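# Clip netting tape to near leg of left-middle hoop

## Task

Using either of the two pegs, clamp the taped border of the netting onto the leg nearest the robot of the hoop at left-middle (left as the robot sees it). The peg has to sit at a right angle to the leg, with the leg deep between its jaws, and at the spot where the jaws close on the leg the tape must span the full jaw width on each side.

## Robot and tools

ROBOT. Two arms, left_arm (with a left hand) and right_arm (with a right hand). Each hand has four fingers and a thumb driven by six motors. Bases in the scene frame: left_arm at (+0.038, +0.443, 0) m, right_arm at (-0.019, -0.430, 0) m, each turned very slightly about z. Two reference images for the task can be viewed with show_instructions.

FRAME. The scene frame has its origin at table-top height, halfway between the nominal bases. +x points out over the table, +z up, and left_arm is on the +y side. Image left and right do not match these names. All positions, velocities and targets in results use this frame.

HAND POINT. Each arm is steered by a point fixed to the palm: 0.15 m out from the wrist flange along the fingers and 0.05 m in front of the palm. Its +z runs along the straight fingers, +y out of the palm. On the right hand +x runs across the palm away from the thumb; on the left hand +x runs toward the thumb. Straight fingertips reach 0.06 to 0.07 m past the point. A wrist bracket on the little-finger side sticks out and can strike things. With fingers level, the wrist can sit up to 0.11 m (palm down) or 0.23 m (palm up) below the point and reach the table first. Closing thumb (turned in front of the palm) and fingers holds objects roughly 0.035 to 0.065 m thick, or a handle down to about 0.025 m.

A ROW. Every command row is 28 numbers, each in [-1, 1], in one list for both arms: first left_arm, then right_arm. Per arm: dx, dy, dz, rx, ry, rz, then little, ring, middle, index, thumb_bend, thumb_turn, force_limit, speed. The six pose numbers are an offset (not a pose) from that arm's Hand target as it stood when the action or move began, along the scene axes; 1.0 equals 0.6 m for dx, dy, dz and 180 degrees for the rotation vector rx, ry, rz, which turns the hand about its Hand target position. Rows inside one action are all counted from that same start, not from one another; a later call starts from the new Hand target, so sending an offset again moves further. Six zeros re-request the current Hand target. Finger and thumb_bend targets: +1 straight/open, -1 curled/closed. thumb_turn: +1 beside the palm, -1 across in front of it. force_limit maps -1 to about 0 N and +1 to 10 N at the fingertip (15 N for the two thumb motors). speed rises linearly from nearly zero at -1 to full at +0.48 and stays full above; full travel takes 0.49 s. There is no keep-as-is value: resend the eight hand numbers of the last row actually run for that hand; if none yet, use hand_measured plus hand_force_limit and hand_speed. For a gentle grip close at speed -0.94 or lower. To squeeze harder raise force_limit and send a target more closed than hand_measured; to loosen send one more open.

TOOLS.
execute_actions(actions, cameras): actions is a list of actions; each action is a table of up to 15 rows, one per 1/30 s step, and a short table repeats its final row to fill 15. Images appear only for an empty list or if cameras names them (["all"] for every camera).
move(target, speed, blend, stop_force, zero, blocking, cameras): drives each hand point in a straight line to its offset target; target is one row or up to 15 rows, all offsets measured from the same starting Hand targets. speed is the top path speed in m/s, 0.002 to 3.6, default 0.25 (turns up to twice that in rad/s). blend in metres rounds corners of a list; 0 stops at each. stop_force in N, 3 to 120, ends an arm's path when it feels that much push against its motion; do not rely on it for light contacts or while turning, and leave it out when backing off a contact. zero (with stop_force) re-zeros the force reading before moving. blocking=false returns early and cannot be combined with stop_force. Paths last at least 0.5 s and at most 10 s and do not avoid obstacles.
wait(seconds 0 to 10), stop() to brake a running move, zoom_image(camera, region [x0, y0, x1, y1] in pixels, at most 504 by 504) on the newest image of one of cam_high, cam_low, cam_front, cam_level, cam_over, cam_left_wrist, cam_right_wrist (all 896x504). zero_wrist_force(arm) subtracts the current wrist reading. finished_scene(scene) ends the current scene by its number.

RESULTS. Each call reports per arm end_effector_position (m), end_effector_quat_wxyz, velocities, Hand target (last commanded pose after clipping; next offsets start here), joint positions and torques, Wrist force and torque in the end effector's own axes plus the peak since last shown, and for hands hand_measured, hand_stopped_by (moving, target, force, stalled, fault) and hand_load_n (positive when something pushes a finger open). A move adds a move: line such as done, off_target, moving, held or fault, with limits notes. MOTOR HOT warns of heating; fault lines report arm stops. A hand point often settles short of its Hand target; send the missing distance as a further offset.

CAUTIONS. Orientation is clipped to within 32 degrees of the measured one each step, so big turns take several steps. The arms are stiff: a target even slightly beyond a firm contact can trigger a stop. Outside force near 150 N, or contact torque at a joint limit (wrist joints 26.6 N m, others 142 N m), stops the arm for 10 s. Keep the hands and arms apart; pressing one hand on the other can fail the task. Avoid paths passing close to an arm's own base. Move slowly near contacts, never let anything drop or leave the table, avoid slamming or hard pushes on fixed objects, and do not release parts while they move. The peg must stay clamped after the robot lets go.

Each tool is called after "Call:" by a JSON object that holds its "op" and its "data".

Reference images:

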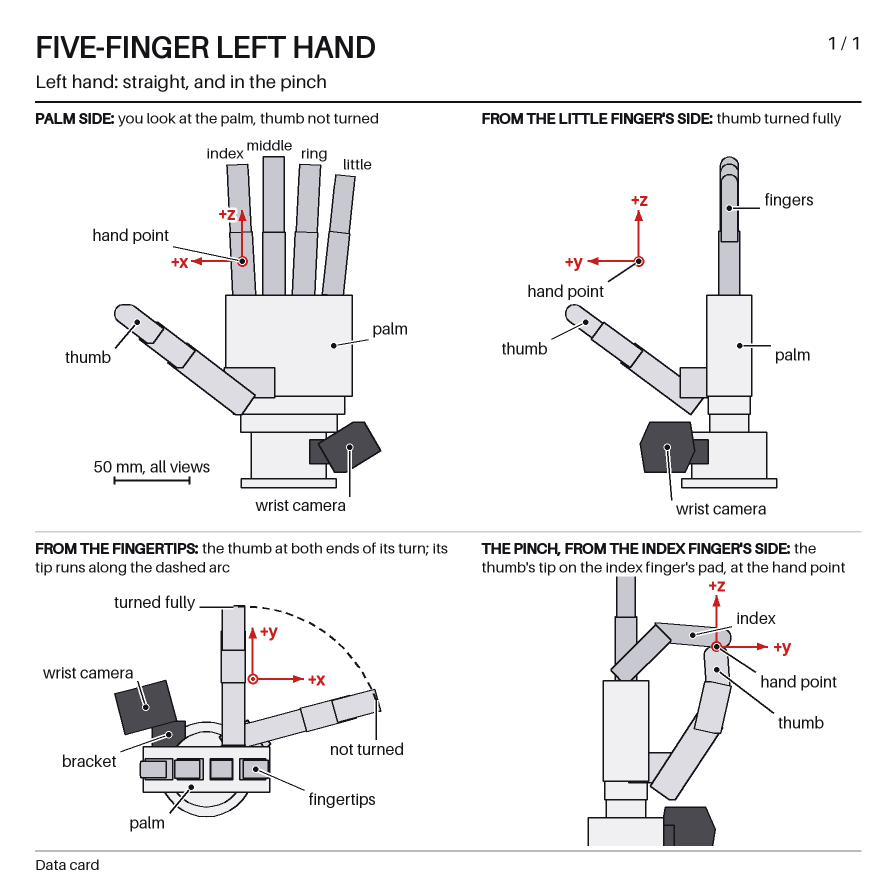

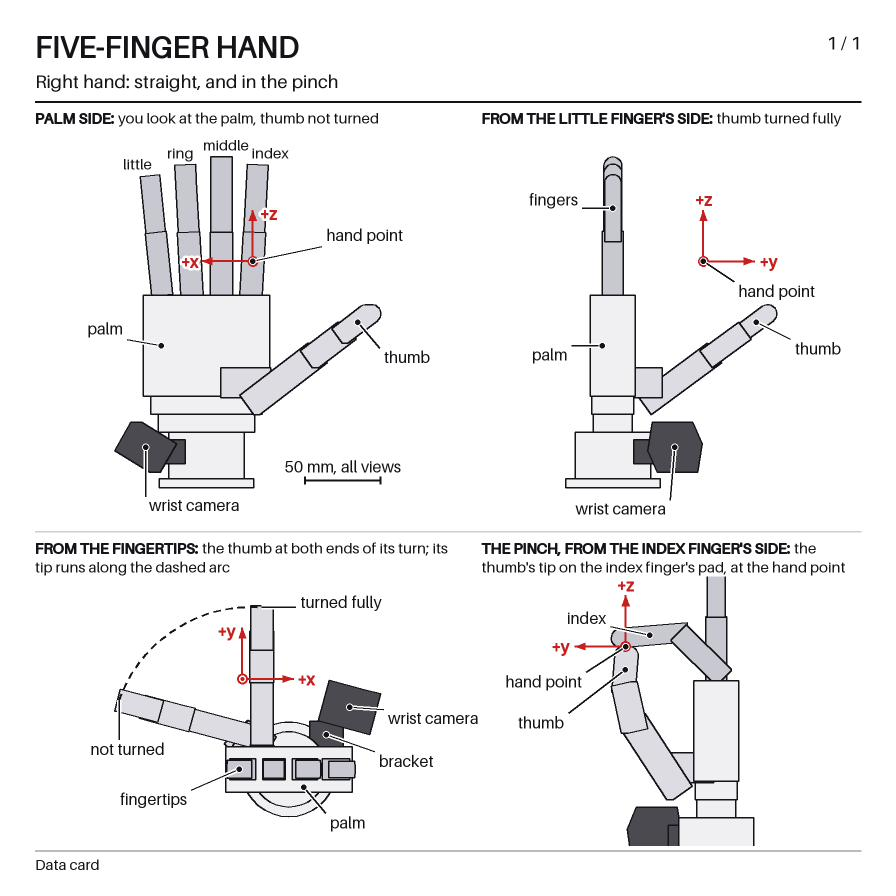

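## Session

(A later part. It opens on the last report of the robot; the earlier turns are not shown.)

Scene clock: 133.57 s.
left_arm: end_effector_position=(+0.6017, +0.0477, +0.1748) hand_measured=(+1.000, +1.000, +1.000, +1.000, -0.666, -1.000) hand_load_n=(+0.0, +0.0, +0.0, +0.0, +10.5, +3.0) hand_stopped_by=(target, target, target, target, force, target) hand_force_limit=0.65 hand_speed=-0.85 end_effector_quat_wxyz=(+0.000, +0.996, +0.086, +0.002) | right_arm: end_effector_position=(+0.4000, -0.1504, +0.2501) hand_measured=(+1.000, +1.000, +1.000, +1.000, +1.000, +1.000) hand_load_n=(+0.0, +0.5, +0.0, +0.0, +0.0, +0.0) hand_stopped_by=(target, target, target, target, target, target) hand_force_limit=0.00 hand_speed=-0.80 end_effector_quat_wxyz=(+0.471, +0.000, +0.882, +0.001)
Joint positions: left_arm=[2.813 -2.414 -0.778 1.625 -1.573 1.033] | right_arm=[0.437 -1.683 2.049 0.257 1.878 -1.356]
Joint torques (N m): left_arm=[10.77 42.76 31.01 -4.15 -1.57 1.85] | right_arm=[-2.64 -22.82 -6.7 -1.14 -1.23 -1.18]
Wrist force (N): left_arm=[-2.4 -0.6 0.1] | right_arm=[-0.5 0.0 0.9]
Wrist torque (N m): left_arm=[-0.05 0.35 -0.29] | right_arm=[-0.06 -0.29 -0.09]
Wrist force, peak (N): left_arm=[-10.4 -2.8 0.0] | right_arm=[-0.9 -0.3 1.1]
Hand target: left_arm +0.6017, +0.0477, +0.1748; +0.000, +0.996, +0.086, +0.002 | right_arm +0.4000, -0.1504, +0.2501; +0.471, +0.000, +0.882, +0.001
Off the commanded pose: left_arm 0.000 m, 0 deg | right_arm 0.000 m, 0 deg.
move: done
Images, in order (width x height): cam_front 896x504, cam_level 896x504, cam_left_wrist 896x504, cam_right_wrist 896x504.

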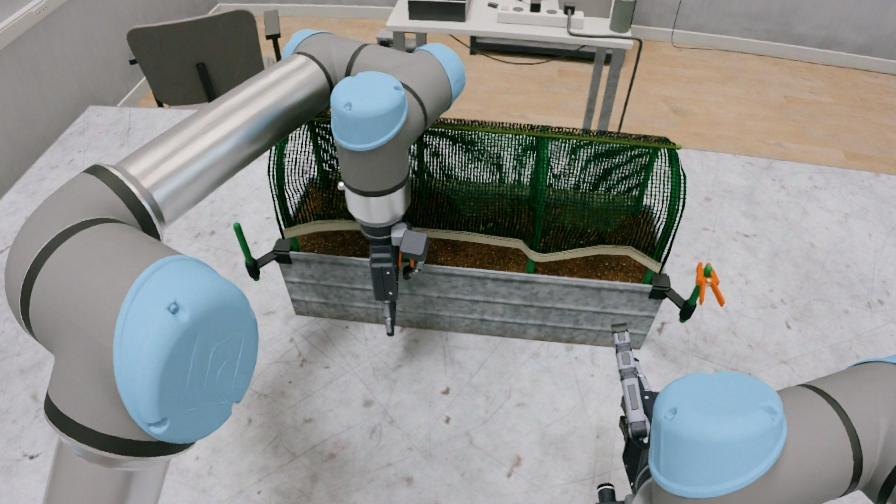

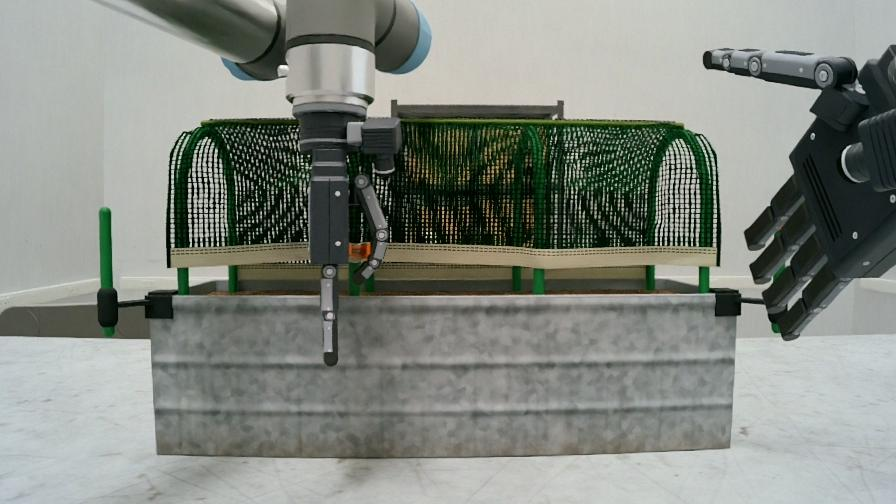

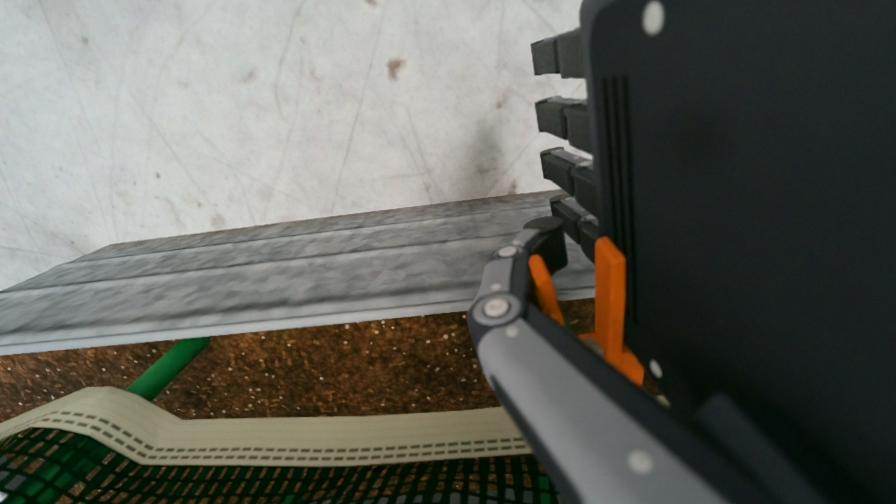

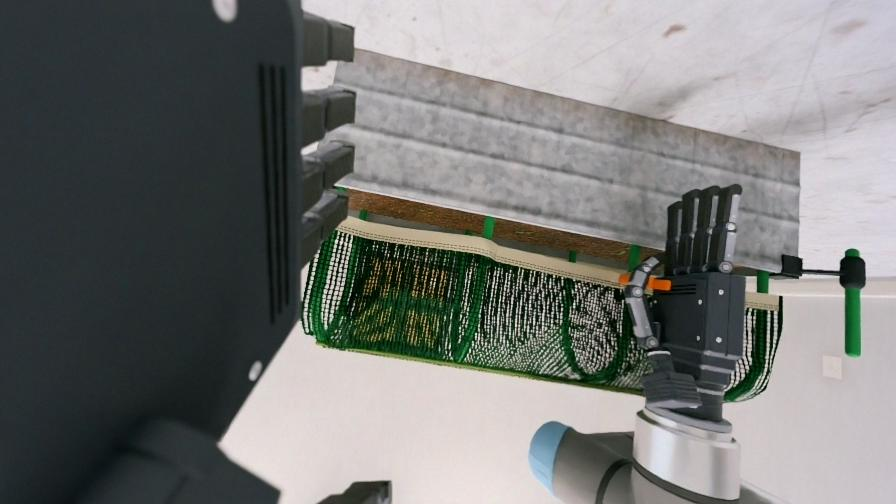

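Call:
{"op": "move", "data": {"target": [0.0213,0.0035,0,0,0,0,1,1,1,1,-0.7,-1,0.65,-0.85,0,0,0,0,0,0,1,1,1,1,1,1,0,-0.8], "speed": 0.03, "stop_force": 10, "cameras": ["cam_level","cam_front","cam_left_wrist","cam_right_wrist","cam_low","cam_over"]}}

Call:
{"op": "zoom_image", "data": {"camera": "cam_level", "region": [310, 220, 390, 280]}}

Call:
{"op": "zoom_image", "data": {"camera": "cam_right_wrist", "region": [560, 220, 720, 340]}}

Call:
{"op": "zoom_image", "data": {"camera": "cam_left_wrist", "region": [440, 240, 700, 440]}}

Call:
{"op": "zoom_image", "data": {"camera": "cam_low", "region": [480, 120, 600, 220]}}

Scene clock: 135.60 s.
left_arm: end_effector_position=(+0.6074, +0.0487, +0.1747) hand_measured=(+1.000, +1.000, +1.000, +1.000, -0.666, -1.000) hand_load_n=(+0.0, +0.0, +0.0, +0.0, +9.0, +2.0) hand_stopped_by=(target, target, target, target, force, target) hand_force_limit=0.65 hand_speed=-0.85 end_effector_quat_wxyz=(+0.000, +0.996, +0.086, +0.002) | right_arm: end_effector_position=(+0.4000, -0.1504, +0.2501) hand_measured=(+1.000, +1.000, +1.000, +1.000, +1.000, +1.000) hand_load_n=(+0.0, +0.0, +0.0, +0.0, +0.0, +0.0) hand_stopped_by=(target, target, target, target, target, target) hand_force_limit=0.00 hand_speed=-0.80 end_effector_quat_wxyz=(+0.471, +0.000, +0.882, +0.001)
Joint positions: left_arm=[2.817 -2.429 -0.751 1.614 -1.573 1.038] | right_arm=[0.437 -1.683 2.049 0.257 1.878 -1.356]
Joint torques (N m): left_arm=[-7.98 61.56 9.11 1 -0.4 -2.05] | right_arm=[-2.52 -23.13 -7.21 -1.15 -1.25 -1.14]
Wrist force (N): left_arm=[-9.8 -1.7 -0.2] | right_arm=[-1.0 -0.3 1.0]
Wrist torque (N m): left_arm=[-0.06 0.48 -0.45] | right_arm=[-0.09 -0.22 -0.13]
Wrist force, peak (N): left_arm=[-13.9 -2.0 -0.3] | right_arm=[-1.0 -0.3 1.0]
Hand target: left_arm +0.6074, +0.0487, +0.1747; +0.000, +0.996, +0.086, +0.002 (not the last commanded pose) | right_arm +0.4000, -0.1504, +0.2501; +0.471, +0.000, +0.882, +0.001
Off the commanded pose: left_arm 0.007 m, 0 deg | right_arm 0.000 m, 0 deg.
move: contact (left_arm)
Images, in order (width x height): cam_low 896x504, cam_front 896x504, cam_level 896x504, cam_over 896x504, cam_left_wrist 896x504, cam_right_wrist 896x504.

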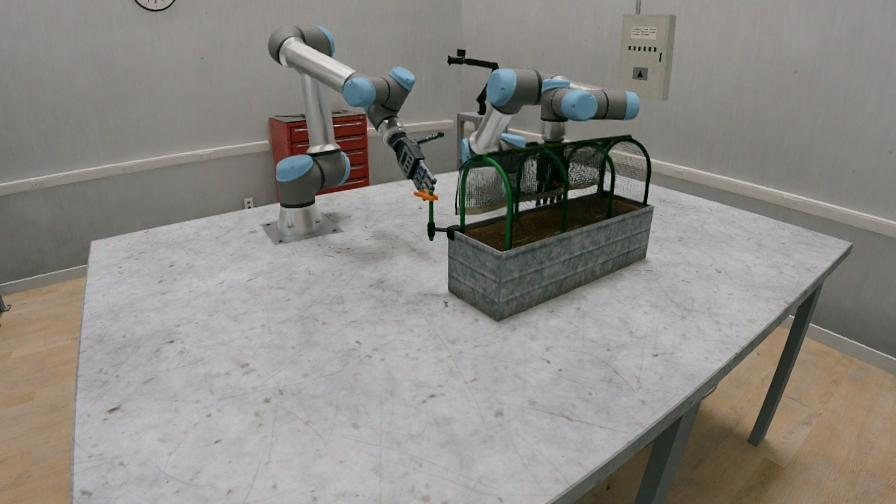

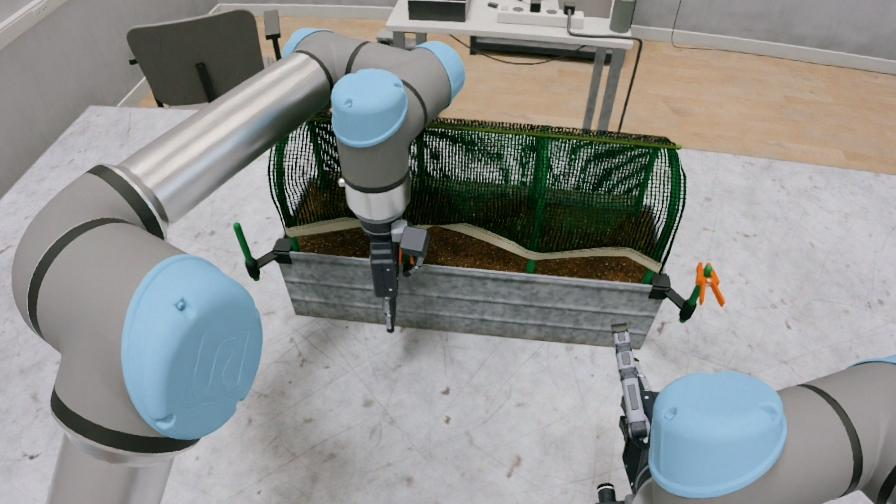

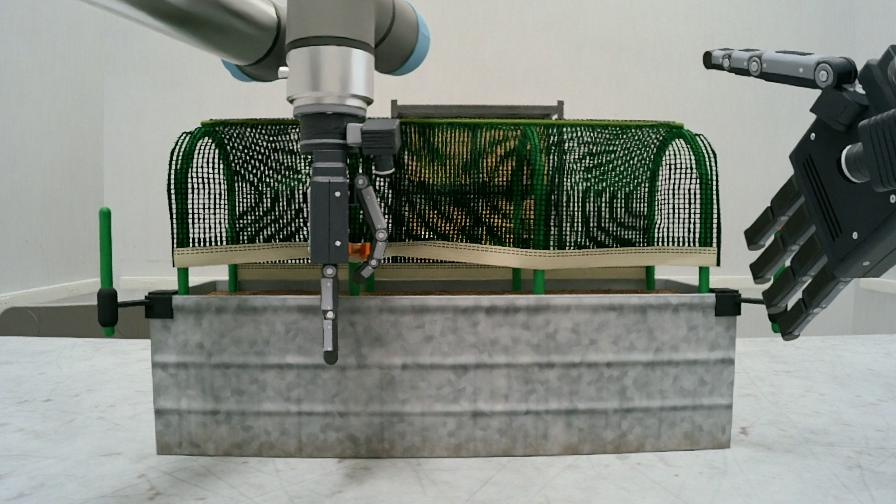

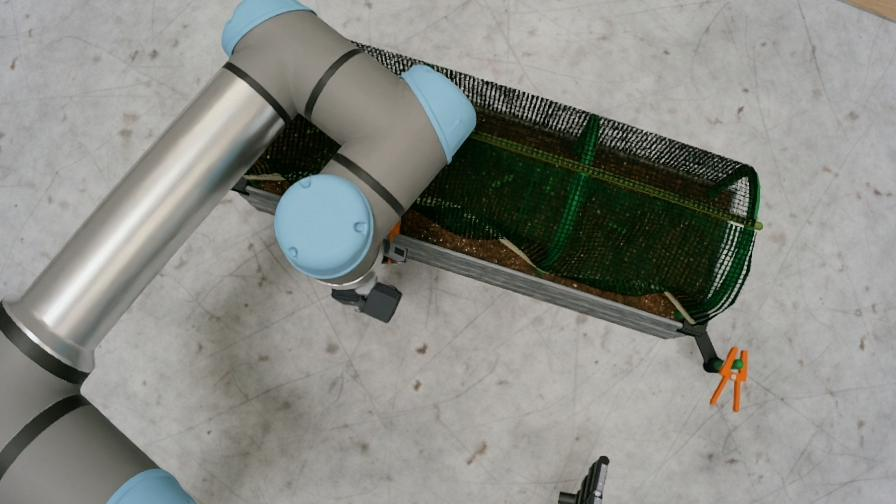

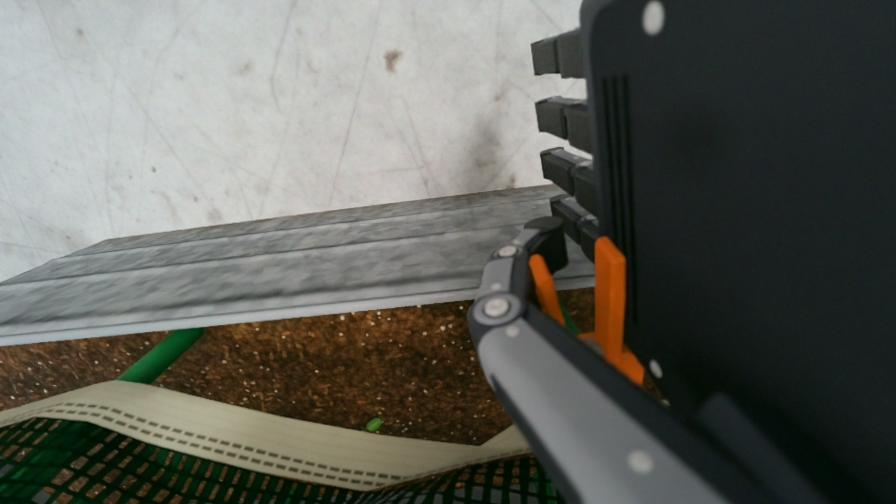

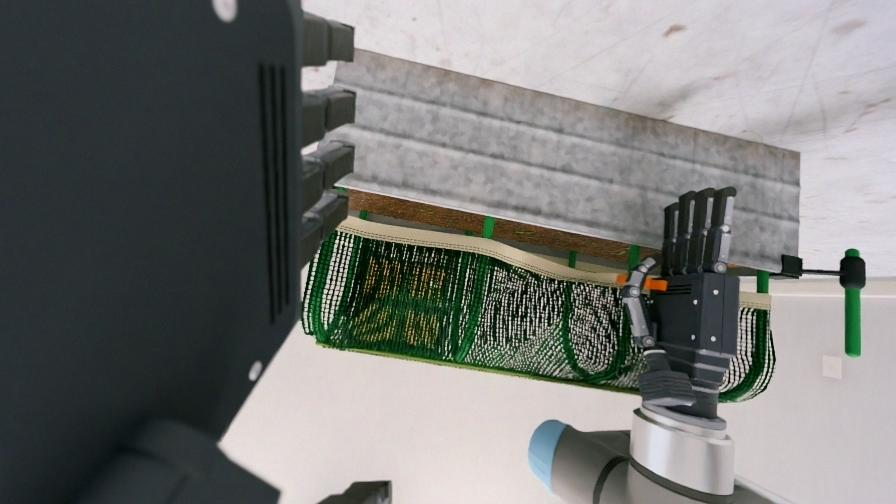

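Scaled by 6.300 from the camera's 896x504 image, which has a finer 1280x720 frame.

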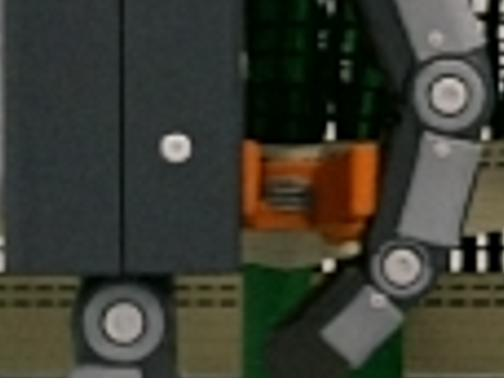

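Scaled by 3.150 from the camera's 896x504 image, which has a finer 1280x720 frame.

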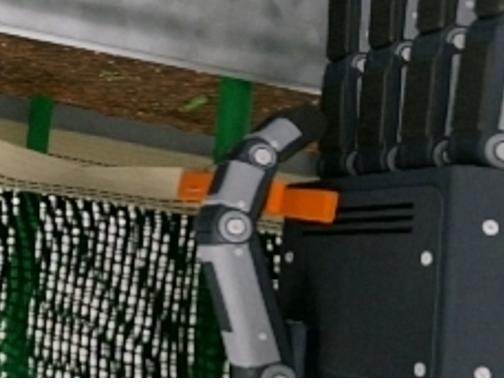

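Scaled by 1.938 from the camera's 896x504 image, which has a finer 1280x720 frame.

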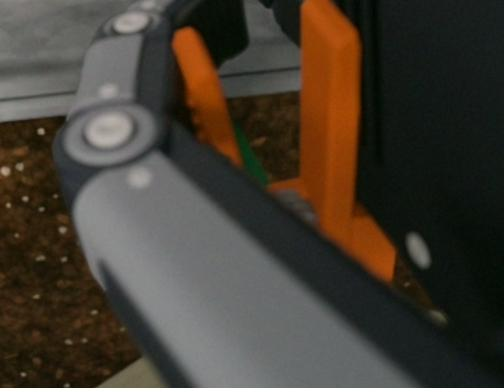

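Scaled by 4.200 from the camera's 896x504 image, which has a finer 1280x720 frame.

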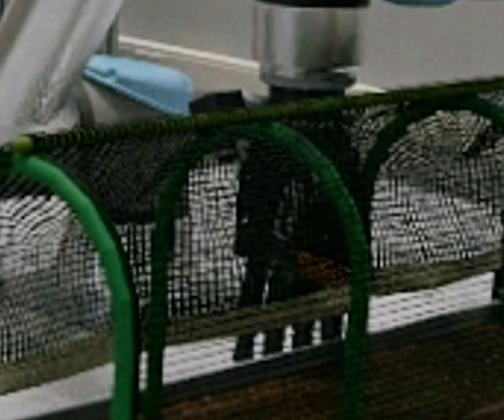

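Call:
{"op": "execute_actions", "data": {"actions": [[[0,0,0,0,0,0,1,1,1,1,-0.8,-1,0.87,-0.88,0,0,0,0,0,0,1,1,1,1,1,1,0,-0.8]]]}}

Call:
{"op": "wait", "data": {"seconds": 1, "cameras": ["cam_level","cam_left_wrist"]}}

Call:
{"op": "zoom_image", "data": {"camera": "cam_level", "region": [310, 220, 390, 280]}}

Call:
{"op": "zoom_image", "data": {"camera": "cam_left_wrist", "region": [440, 240, 700, 440]}}

Scene clock: 137.47 s.
left_arm: end_effector_position=(+0.6075, +0.0487, +0.1747) hand_measured=(+1.000, +1.000, +1.000, +1.000, -0.790, -1.000) hand_load_n=(+0.0, +0.0, +0.0, +0.0, +13.5, +0.0) hand_stopped_by=(target, target, target, target, stalled, target) hand_force_limit=0.87 hand_speed=-0.88 end_effector_quat_wxyz=(+0.000, +0.996, +0.086, +0.002) | right_arm: end_effector_position=(+0.4000, -0.1504, +0.2501) hand_measured=(+1.000, +1.000, +1.000, +1.000, +1.000, +1.000) hand_load_n=(+0.0, +0.0, +0.0, +0.0, +0.0, +0.0) hand_stopped_by=(target, target, target, target, target, target) hand_force_limit=0.00 hand_speed=-0.80 end_effector_quat_wxyz=(+0.471, +0.000, +0.882, +0.001)
Joint positions: left_arm=[2.817 -2.429 -0.751 1.614 -1.573 1.038] | right_arm=[0.437 -1.683 2.049 0.257 1.878 -1.356]
Joint torques (N m): left_arm=[-7.2 60.33 9.07 0.48 -1.65 -2.08] | right_arm=[-2.4 -22.85 -7.11 -1.2 -1.17 -1.19]
Wrist force (N): left_arm=[-7.7 -1.5 0.0] | right_arm=[-0.5 0.0 0.5]
Wrist torque (N m): left_arm=[-0.05 0.44 -0.37] | right_arm=[-0.03 -0.26 -0.09]
Wrist force, peak (N): left_arm=[-10.2 -1.9 -0.1] | right_arm=[-1.0 -0.2 0.9]
Hand target: left_arm +0.6074, +0.0487, +0.1747; +0.000, +0.996, +0.086, +0.002 | right_arm +0.4000, -0.1504, +0.2501; +0.471, +0.000, +0.882, +0.001
Off the commanded pose: left_arm 0.000 m, 0 deg | right_arm 0.000 m, 0 deg.

Scene clock: 138.47 s.
left_arm: end_effector_position=(+0.6075, +0.0487, +0.1747) hand_measured=(+1.000, +1.000, +1.000, +1.000, -0.790, -1.000) hand_load_n=(+0.0, +0.0, +0.0, +0.0, +13.0, +0.0) hand_stopped_by=(target, target, target, target, stalled, target) hand_force_limit=0.87 hand_speed=-0.88 end_effector_quat_wxyz=(+0.000, +0.996, +0.086, +0.002) | right_arm: end_effector_position=(+0.4000, -0.1504, +0.2501) hand_measured=(+1.000, +1.000, +1.000, +1.000, +1.000, +1.000) hand_load_n=(+0.0, +0.0, +0.0, +0.0, +0.0, +0.0) hand_stopped_by=(target, target, target, target, target, target) hand_force_limit=0.00 hand_speed=-0.80 end_effector_quat_wxyz=(+0.471, +0.000, +0.882, +0.001)
Joint positions: left_arm=[2.817 -2.429 -0.751 1.614 -1.573 1.038] | right_arm=[0.437 -1.683 2.049 0.257 1.878 -1.356]
Joint torques (N m): left_arm=[-6.13 60.67 7.71 -0.56 -1.18 -1.61] | right_arm=[-2.46 -22.59 -7.23 -1.1 -1.15 -1.02]
Wrist force (N): left_arm=[-7.7 -1.4 0.2] | right_arm=[-0.6 -0.3 0.7]
Wrist torque (N m): left_arm=[-0.06 0.45 -0.38] | right_arm=[-0.08 -0.26 -0.10]
Wrist force, peak (N): left_arm=[-8.0 -1.7 -0.1] | right_arm=[-0.7 -0.1 1.1]
Hand target: left_arm +0.6074, +0.0487, +0.1747; +0.000, +0.996, +0.086, +0.002 | right_arm +0.4000, -0.1504, +0.2501; +0.471, +0.000, +0.882, +0.001
Off the commanded pose: left_arm 0.000 m, 0 deg | right_arm 0.000 m, 0 deg.
wait: 1.00 s; at rest by 0.17 s
Images, in order (width x height): cam_level 896x504, cam_left_wrist 896x504.

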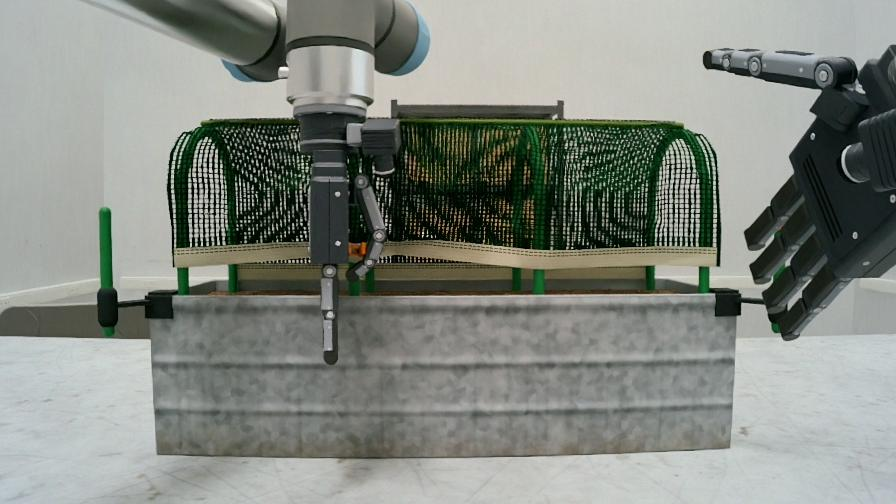

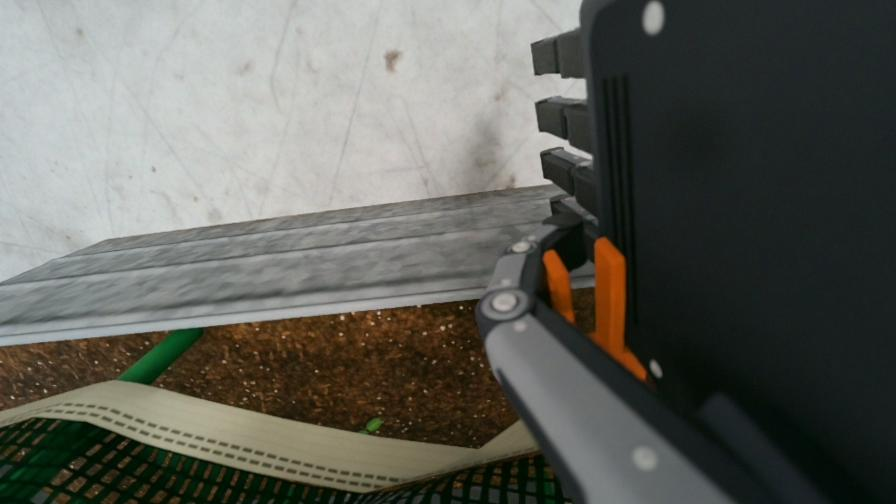

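Scaled by 6.300 from the camera's 896x504 image, which has a finer 1280x720 frame.

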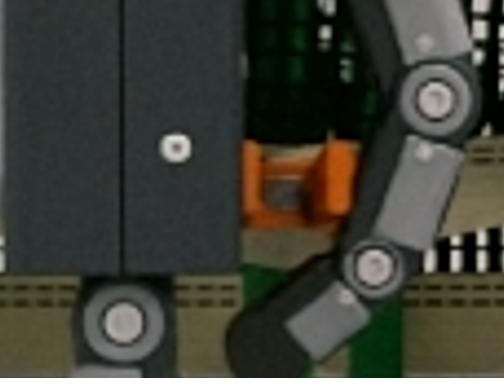

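Scaled by 1.938 from the camera's 896x504 image, which has a finer 1280x720 frame.

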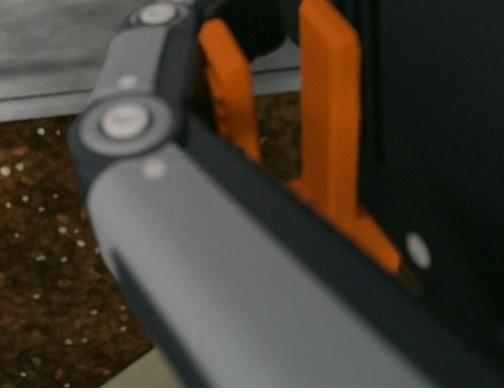

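Call:
{"op": "move", "data": {"target": [0.0142,0.0024,0,0,0,0,1,1,1,1,-0.8,-1,0.87,-0.88,0,0,0,0,0,0,1,1,1,1,1,1,0,-0.8], "speed": 0.03, "stop_force": 15, "cameras": ["cam_level","cam_front","cam_left_wrist","cam_right_wrist","cam_over"]}}

Call:
{"op": "zoom_image", "data": {"camera": "cam_level", "region": [310, 220, 390, 280]}}

Call:
{"op": "zoom_image", "data": {"camera": "cam_right_wrist", "region": [560, 220, 720, 340]}}

Call:
{"op": "zoom_image", "data": {"camera": "cam_left_wrist", "region": [440, 240, 700, 440]}}

Call:
{"op": "zoom_image", "data": {"camera": "cam_over", "region": [340, 180, 460, 300]}}

Scene clock: 140.33 s.
left_arm: end_effector_position=(+0.6128, +0.0496, +0.1748) hand_measured=(+1.000, +1.000, +1.000, +1.000, -0.790, -1.000) hand_load_n=(+0.0, +0.0, +0.0, +0.0, +11.0, -0.5) hand_stopped_by=(target, target, target, target, stalled, target) hand_force_limit=0.87 hand_speed=-0.88 end_effector_quat_wxyz=(+0.000, +0.996, +0.086, +0.003) | right_arm: end_effector_position=(+0.4000, -0.1504, +0.2501) hand_measured=(+1.000, +1.000, +1.000, +1.000, +1.000, +1.000) hand_load_n=(+0.0, +0.0, +0.0, +0.0, -0.5, +0.0) hand_stopped_by=(target, target, target, target, target, target) hand_force_limit=0.00 hand_speed=-0.80 end_effector_quat_wxyz=(+0.471, +0.000, +0.882, +0.001)
Joint positions: left_arm=[2.822 -2.443 -0.725 1.602 -1.573 1.042] | right_arm=[0.437 -1.683 2.049 0.257 1.878 -1.356]
Joint torques (N m): left_arm=[-3.41 59.12 10.06 3.2 -2.59 -2.03] | right_arm=[-2.07 -22.78 -7.4 -1.22 -1.15 -1.17]
Wrist force (N): left_arm=[-20.9 -3.8 -1.4] | right_arm=[-0.4 -0.2 0.6]
Wrist torque (N m): left_arm=[-0.12 0.84 -1.00] | right_arm=[-0.08 -0.29 -0.09]
Wrist force, peak (N): left_arm=[-25.7 -4.0 -1.3] | right_arm=[-0.7 -0.3 1.1]
Hand target: left_arm +0.6128, +0.0496, +0.1748; +0.000, +0.996, +0.086, +0.003 (not the last commanded pose) | right_arm +0.4000, -0.1504, +0.2501; +0.471, +0.000, +0.882, +0.001
Off the commanded pose: left_arm 0.003 m, 0 deg | right_arm 0.000 m, 0 deg.
move: contact (left_arm)
Images, in order (width x height): cam_front 896x504, cam_level 896x504, cam_over 896x504, cam_left_wrist 896x504, cam_right_wrist 896x504.

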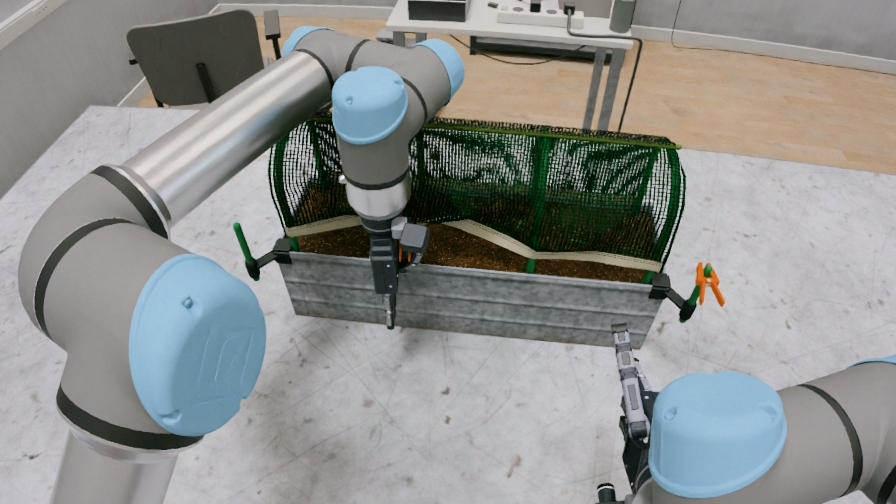

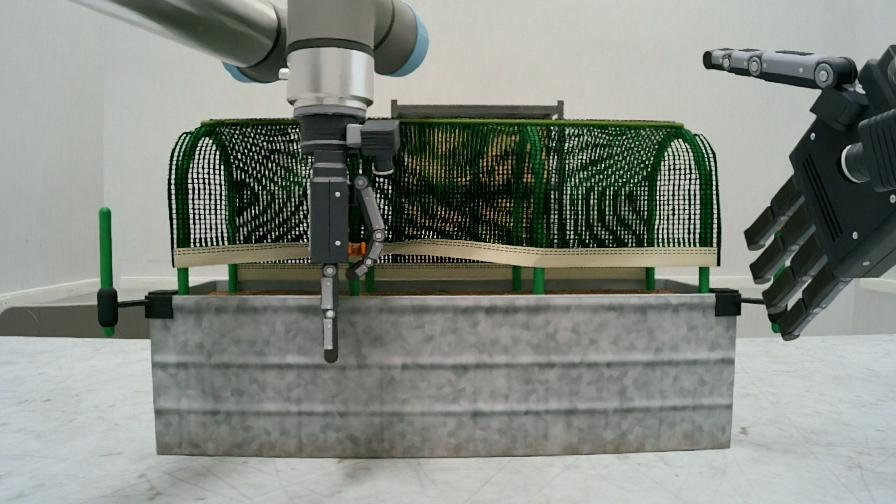

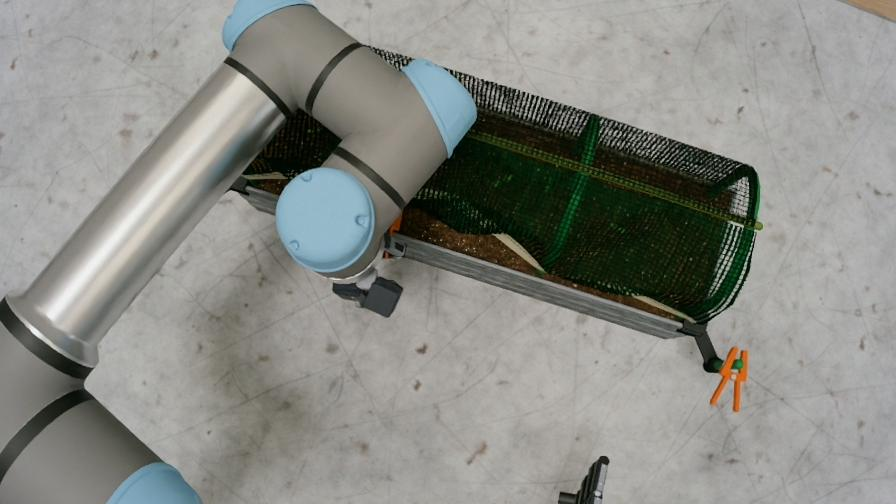

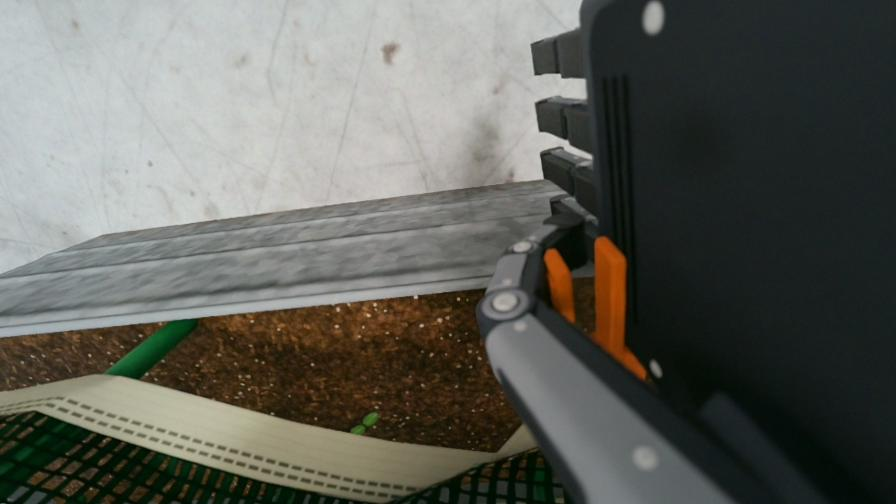

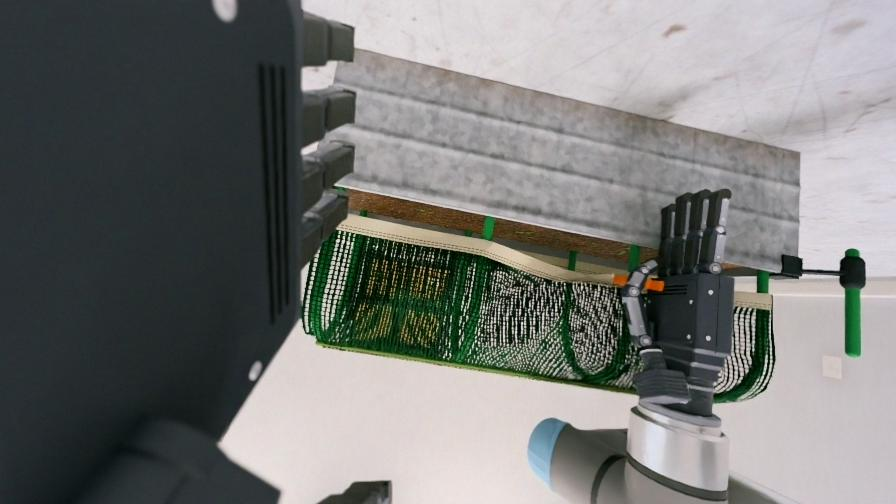

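Scaled by 6.300 from the camera's 896x504 image, which has a finer 1280x720 frame.

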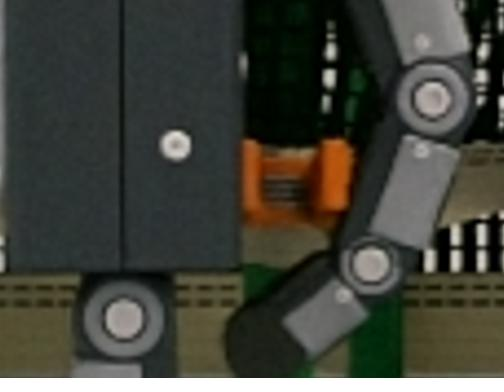

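Scaled by 3.150 from the camera's 896x504 image, which has a finer 1280x720 frame.

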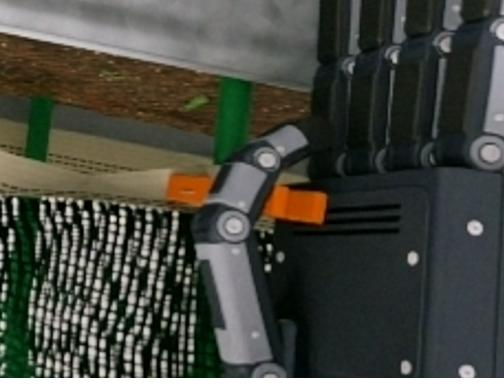

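Scaled by 1.938 from the camera's 896x504 image, which has a finer 1280x720 frame.

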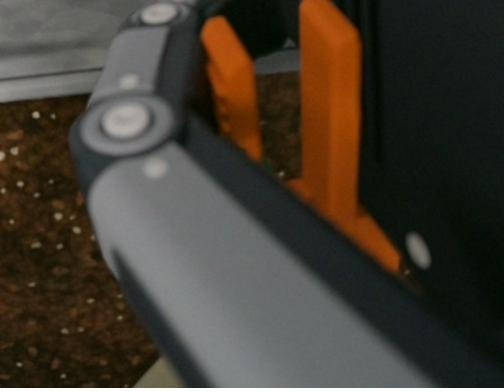

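Scaled by 4.200 from the camera's 896x504 image, which has a finer 1280x720 frame.

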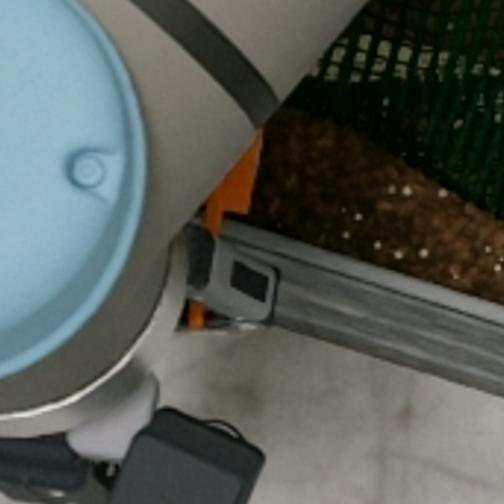

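Call:
{"op": "zoom_image", "data": {"camera": "cam_level", "region": [335, 230, 385, 270]}}

Call:
{"op": "zoom_image", "data": {"camera": "cam_right_wrist", "region": [600, 260, 680, 310]}}

Scaled by 10.080 from the camera's 896x504 image, which has a finer 1280x720 frame.

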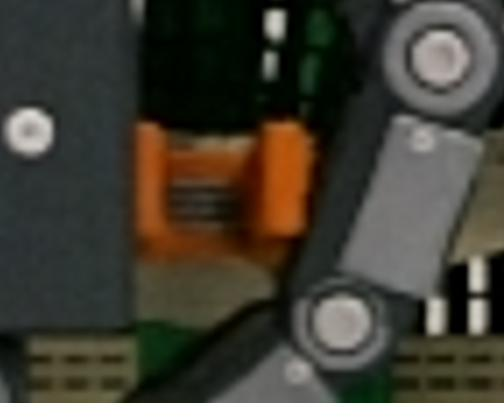

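Scaled by 6.300 from the camera's 896x504 image, which has a finer 1280x720 frame.

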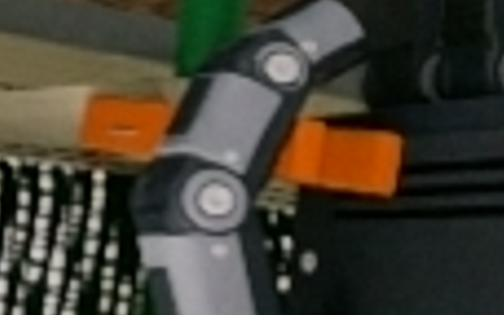

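Call:
{"op": "move", "data": {"target": [[-0.005,-0.0008,0,0,0,0,1,1,1,1,-0.8,-1,0.87,-0.88,0,0,0,0,0,0,1,1,1,1,1,1,0,-0.8],[-0.0028,-0.0008,-0.0045,0.0023,-0.0137,0,1,1,1,1,-0.8,-1,0.87,-0.88,0,0,0,0,0,0,1,1,1,1,1,1,0,-0.8]], "speed": 0.03, "cameras": ["cam_level","cam_right_wrist"]}}

Call:
{"op": "zoom_image", "data": {"camera": "cam_level", "region": [335, 230, 385, 270]}}

Call:
{"op": "zoom_image", "data": {"camera": "cam_right_wrist", "region": [600, 260, 680, 310]}}

Scene clock: 144.30 s.
left_arm: end_effector_position=(+0.6111, +0.0491, +0.1721) hand_measured=(+1.000, +1.000, +1.000, +1.000, -0.790, -1.000) hand_load_n=(+0.0, +0.0, +0.0, +0.0, +12.0, +0.5) hand_stopped_by=(target, target, target, target, stalled, target) hand_force_limit=0.87 hand_speed=-0.88 end_effector_quat_wxyz=(-0.002, +0.996, +0.086, +0.024) | right_arm: end_effector_position=(+0.4000, -0.1504, +0.2501) hand_measured=(+1.000, +1.000, +1.000, +1.000, +1.000, +1.000) hand_load_n=(+0.0, +0.0, +0.0, -0.5, +0.0, +0.0) hand_stopped_by=(target, target, target, target, target, target) hand_force_limit=0.00 hand_speed=-0.80 end_effector_quat_wxyz=(+0.471, +0.000, +0.882, +0.001)
Joint positions: left_arm=[2.811 -2.411 -0.785 1.667 -1.596 1.032] | right_arm=[0.437 -1.683 2.049 0.257 1.878 -1.356]
Joint torques (N m): left_arm=[-8.41 59.32 8.79 1.01 -2 -2.04] | right_arm=[-1.76 -22.65 -6.92 -1.12 -1.24 -1.17]
Wrist force (N): left_arm=[-10.0 -2.5 -1.5] | right_arm=[-0.6 0.0 0.5]
Wrist torque (N m): left_arm=[-0.03 0.69 -0.51] | right_arm=[-0.03 -0.25 -0.09]
Wrist force, peak (N): left_arm=[-21.2 -3.7 -1.5] | right_arm=[-1.0 -0.2 1.0]
Hand target: left_arm +0.6111, +0.0491, +0.1721; -0.002, +0.996, +0.086, +0.024 | right_arm +0.4000, -0.1504, +0.2501; +0.471, +0.000, +0.882, +0.001
Off the commanded pose: left_arm 0.000 m, 0 deg | right_arm 0.000 m, 0 deg.
move: done
Images, in order (width x height): cam_level 896x504, cam_right_wrist 896x504.

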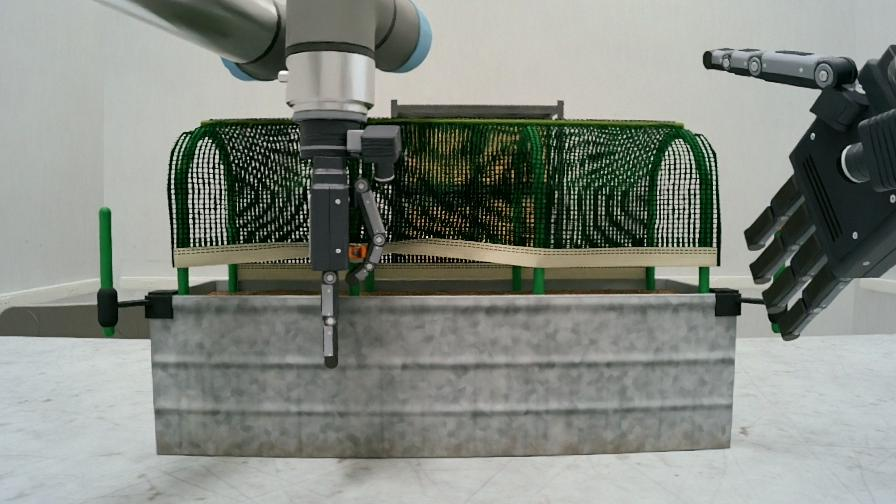

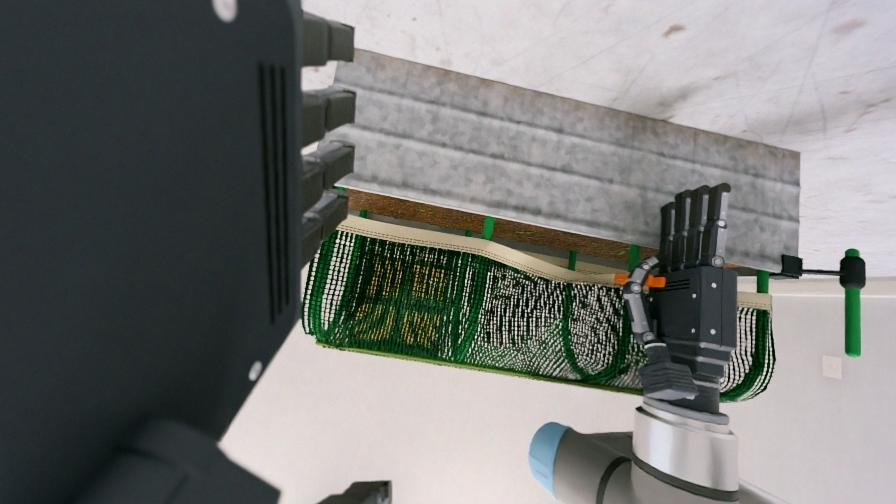

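Scaled by 10.080 from the camera's 896x504 image, which has a finer 1280x720 frame.

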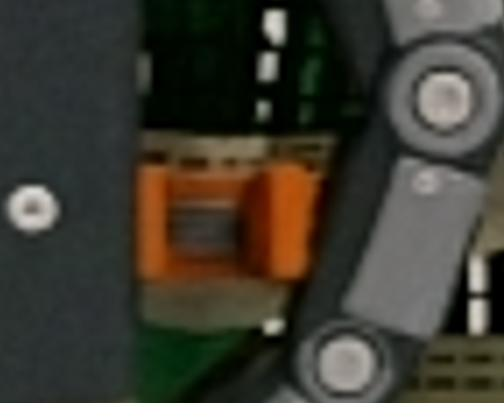

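Scaled by 6.300 from the camera's 896x504 image, which has a finer 1280x720 frame.

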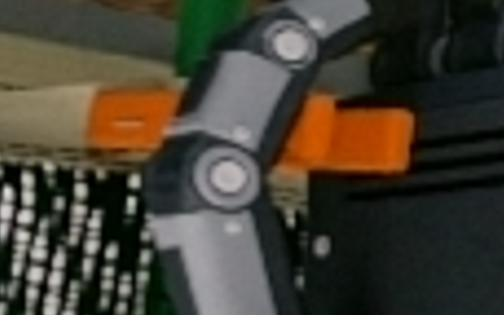

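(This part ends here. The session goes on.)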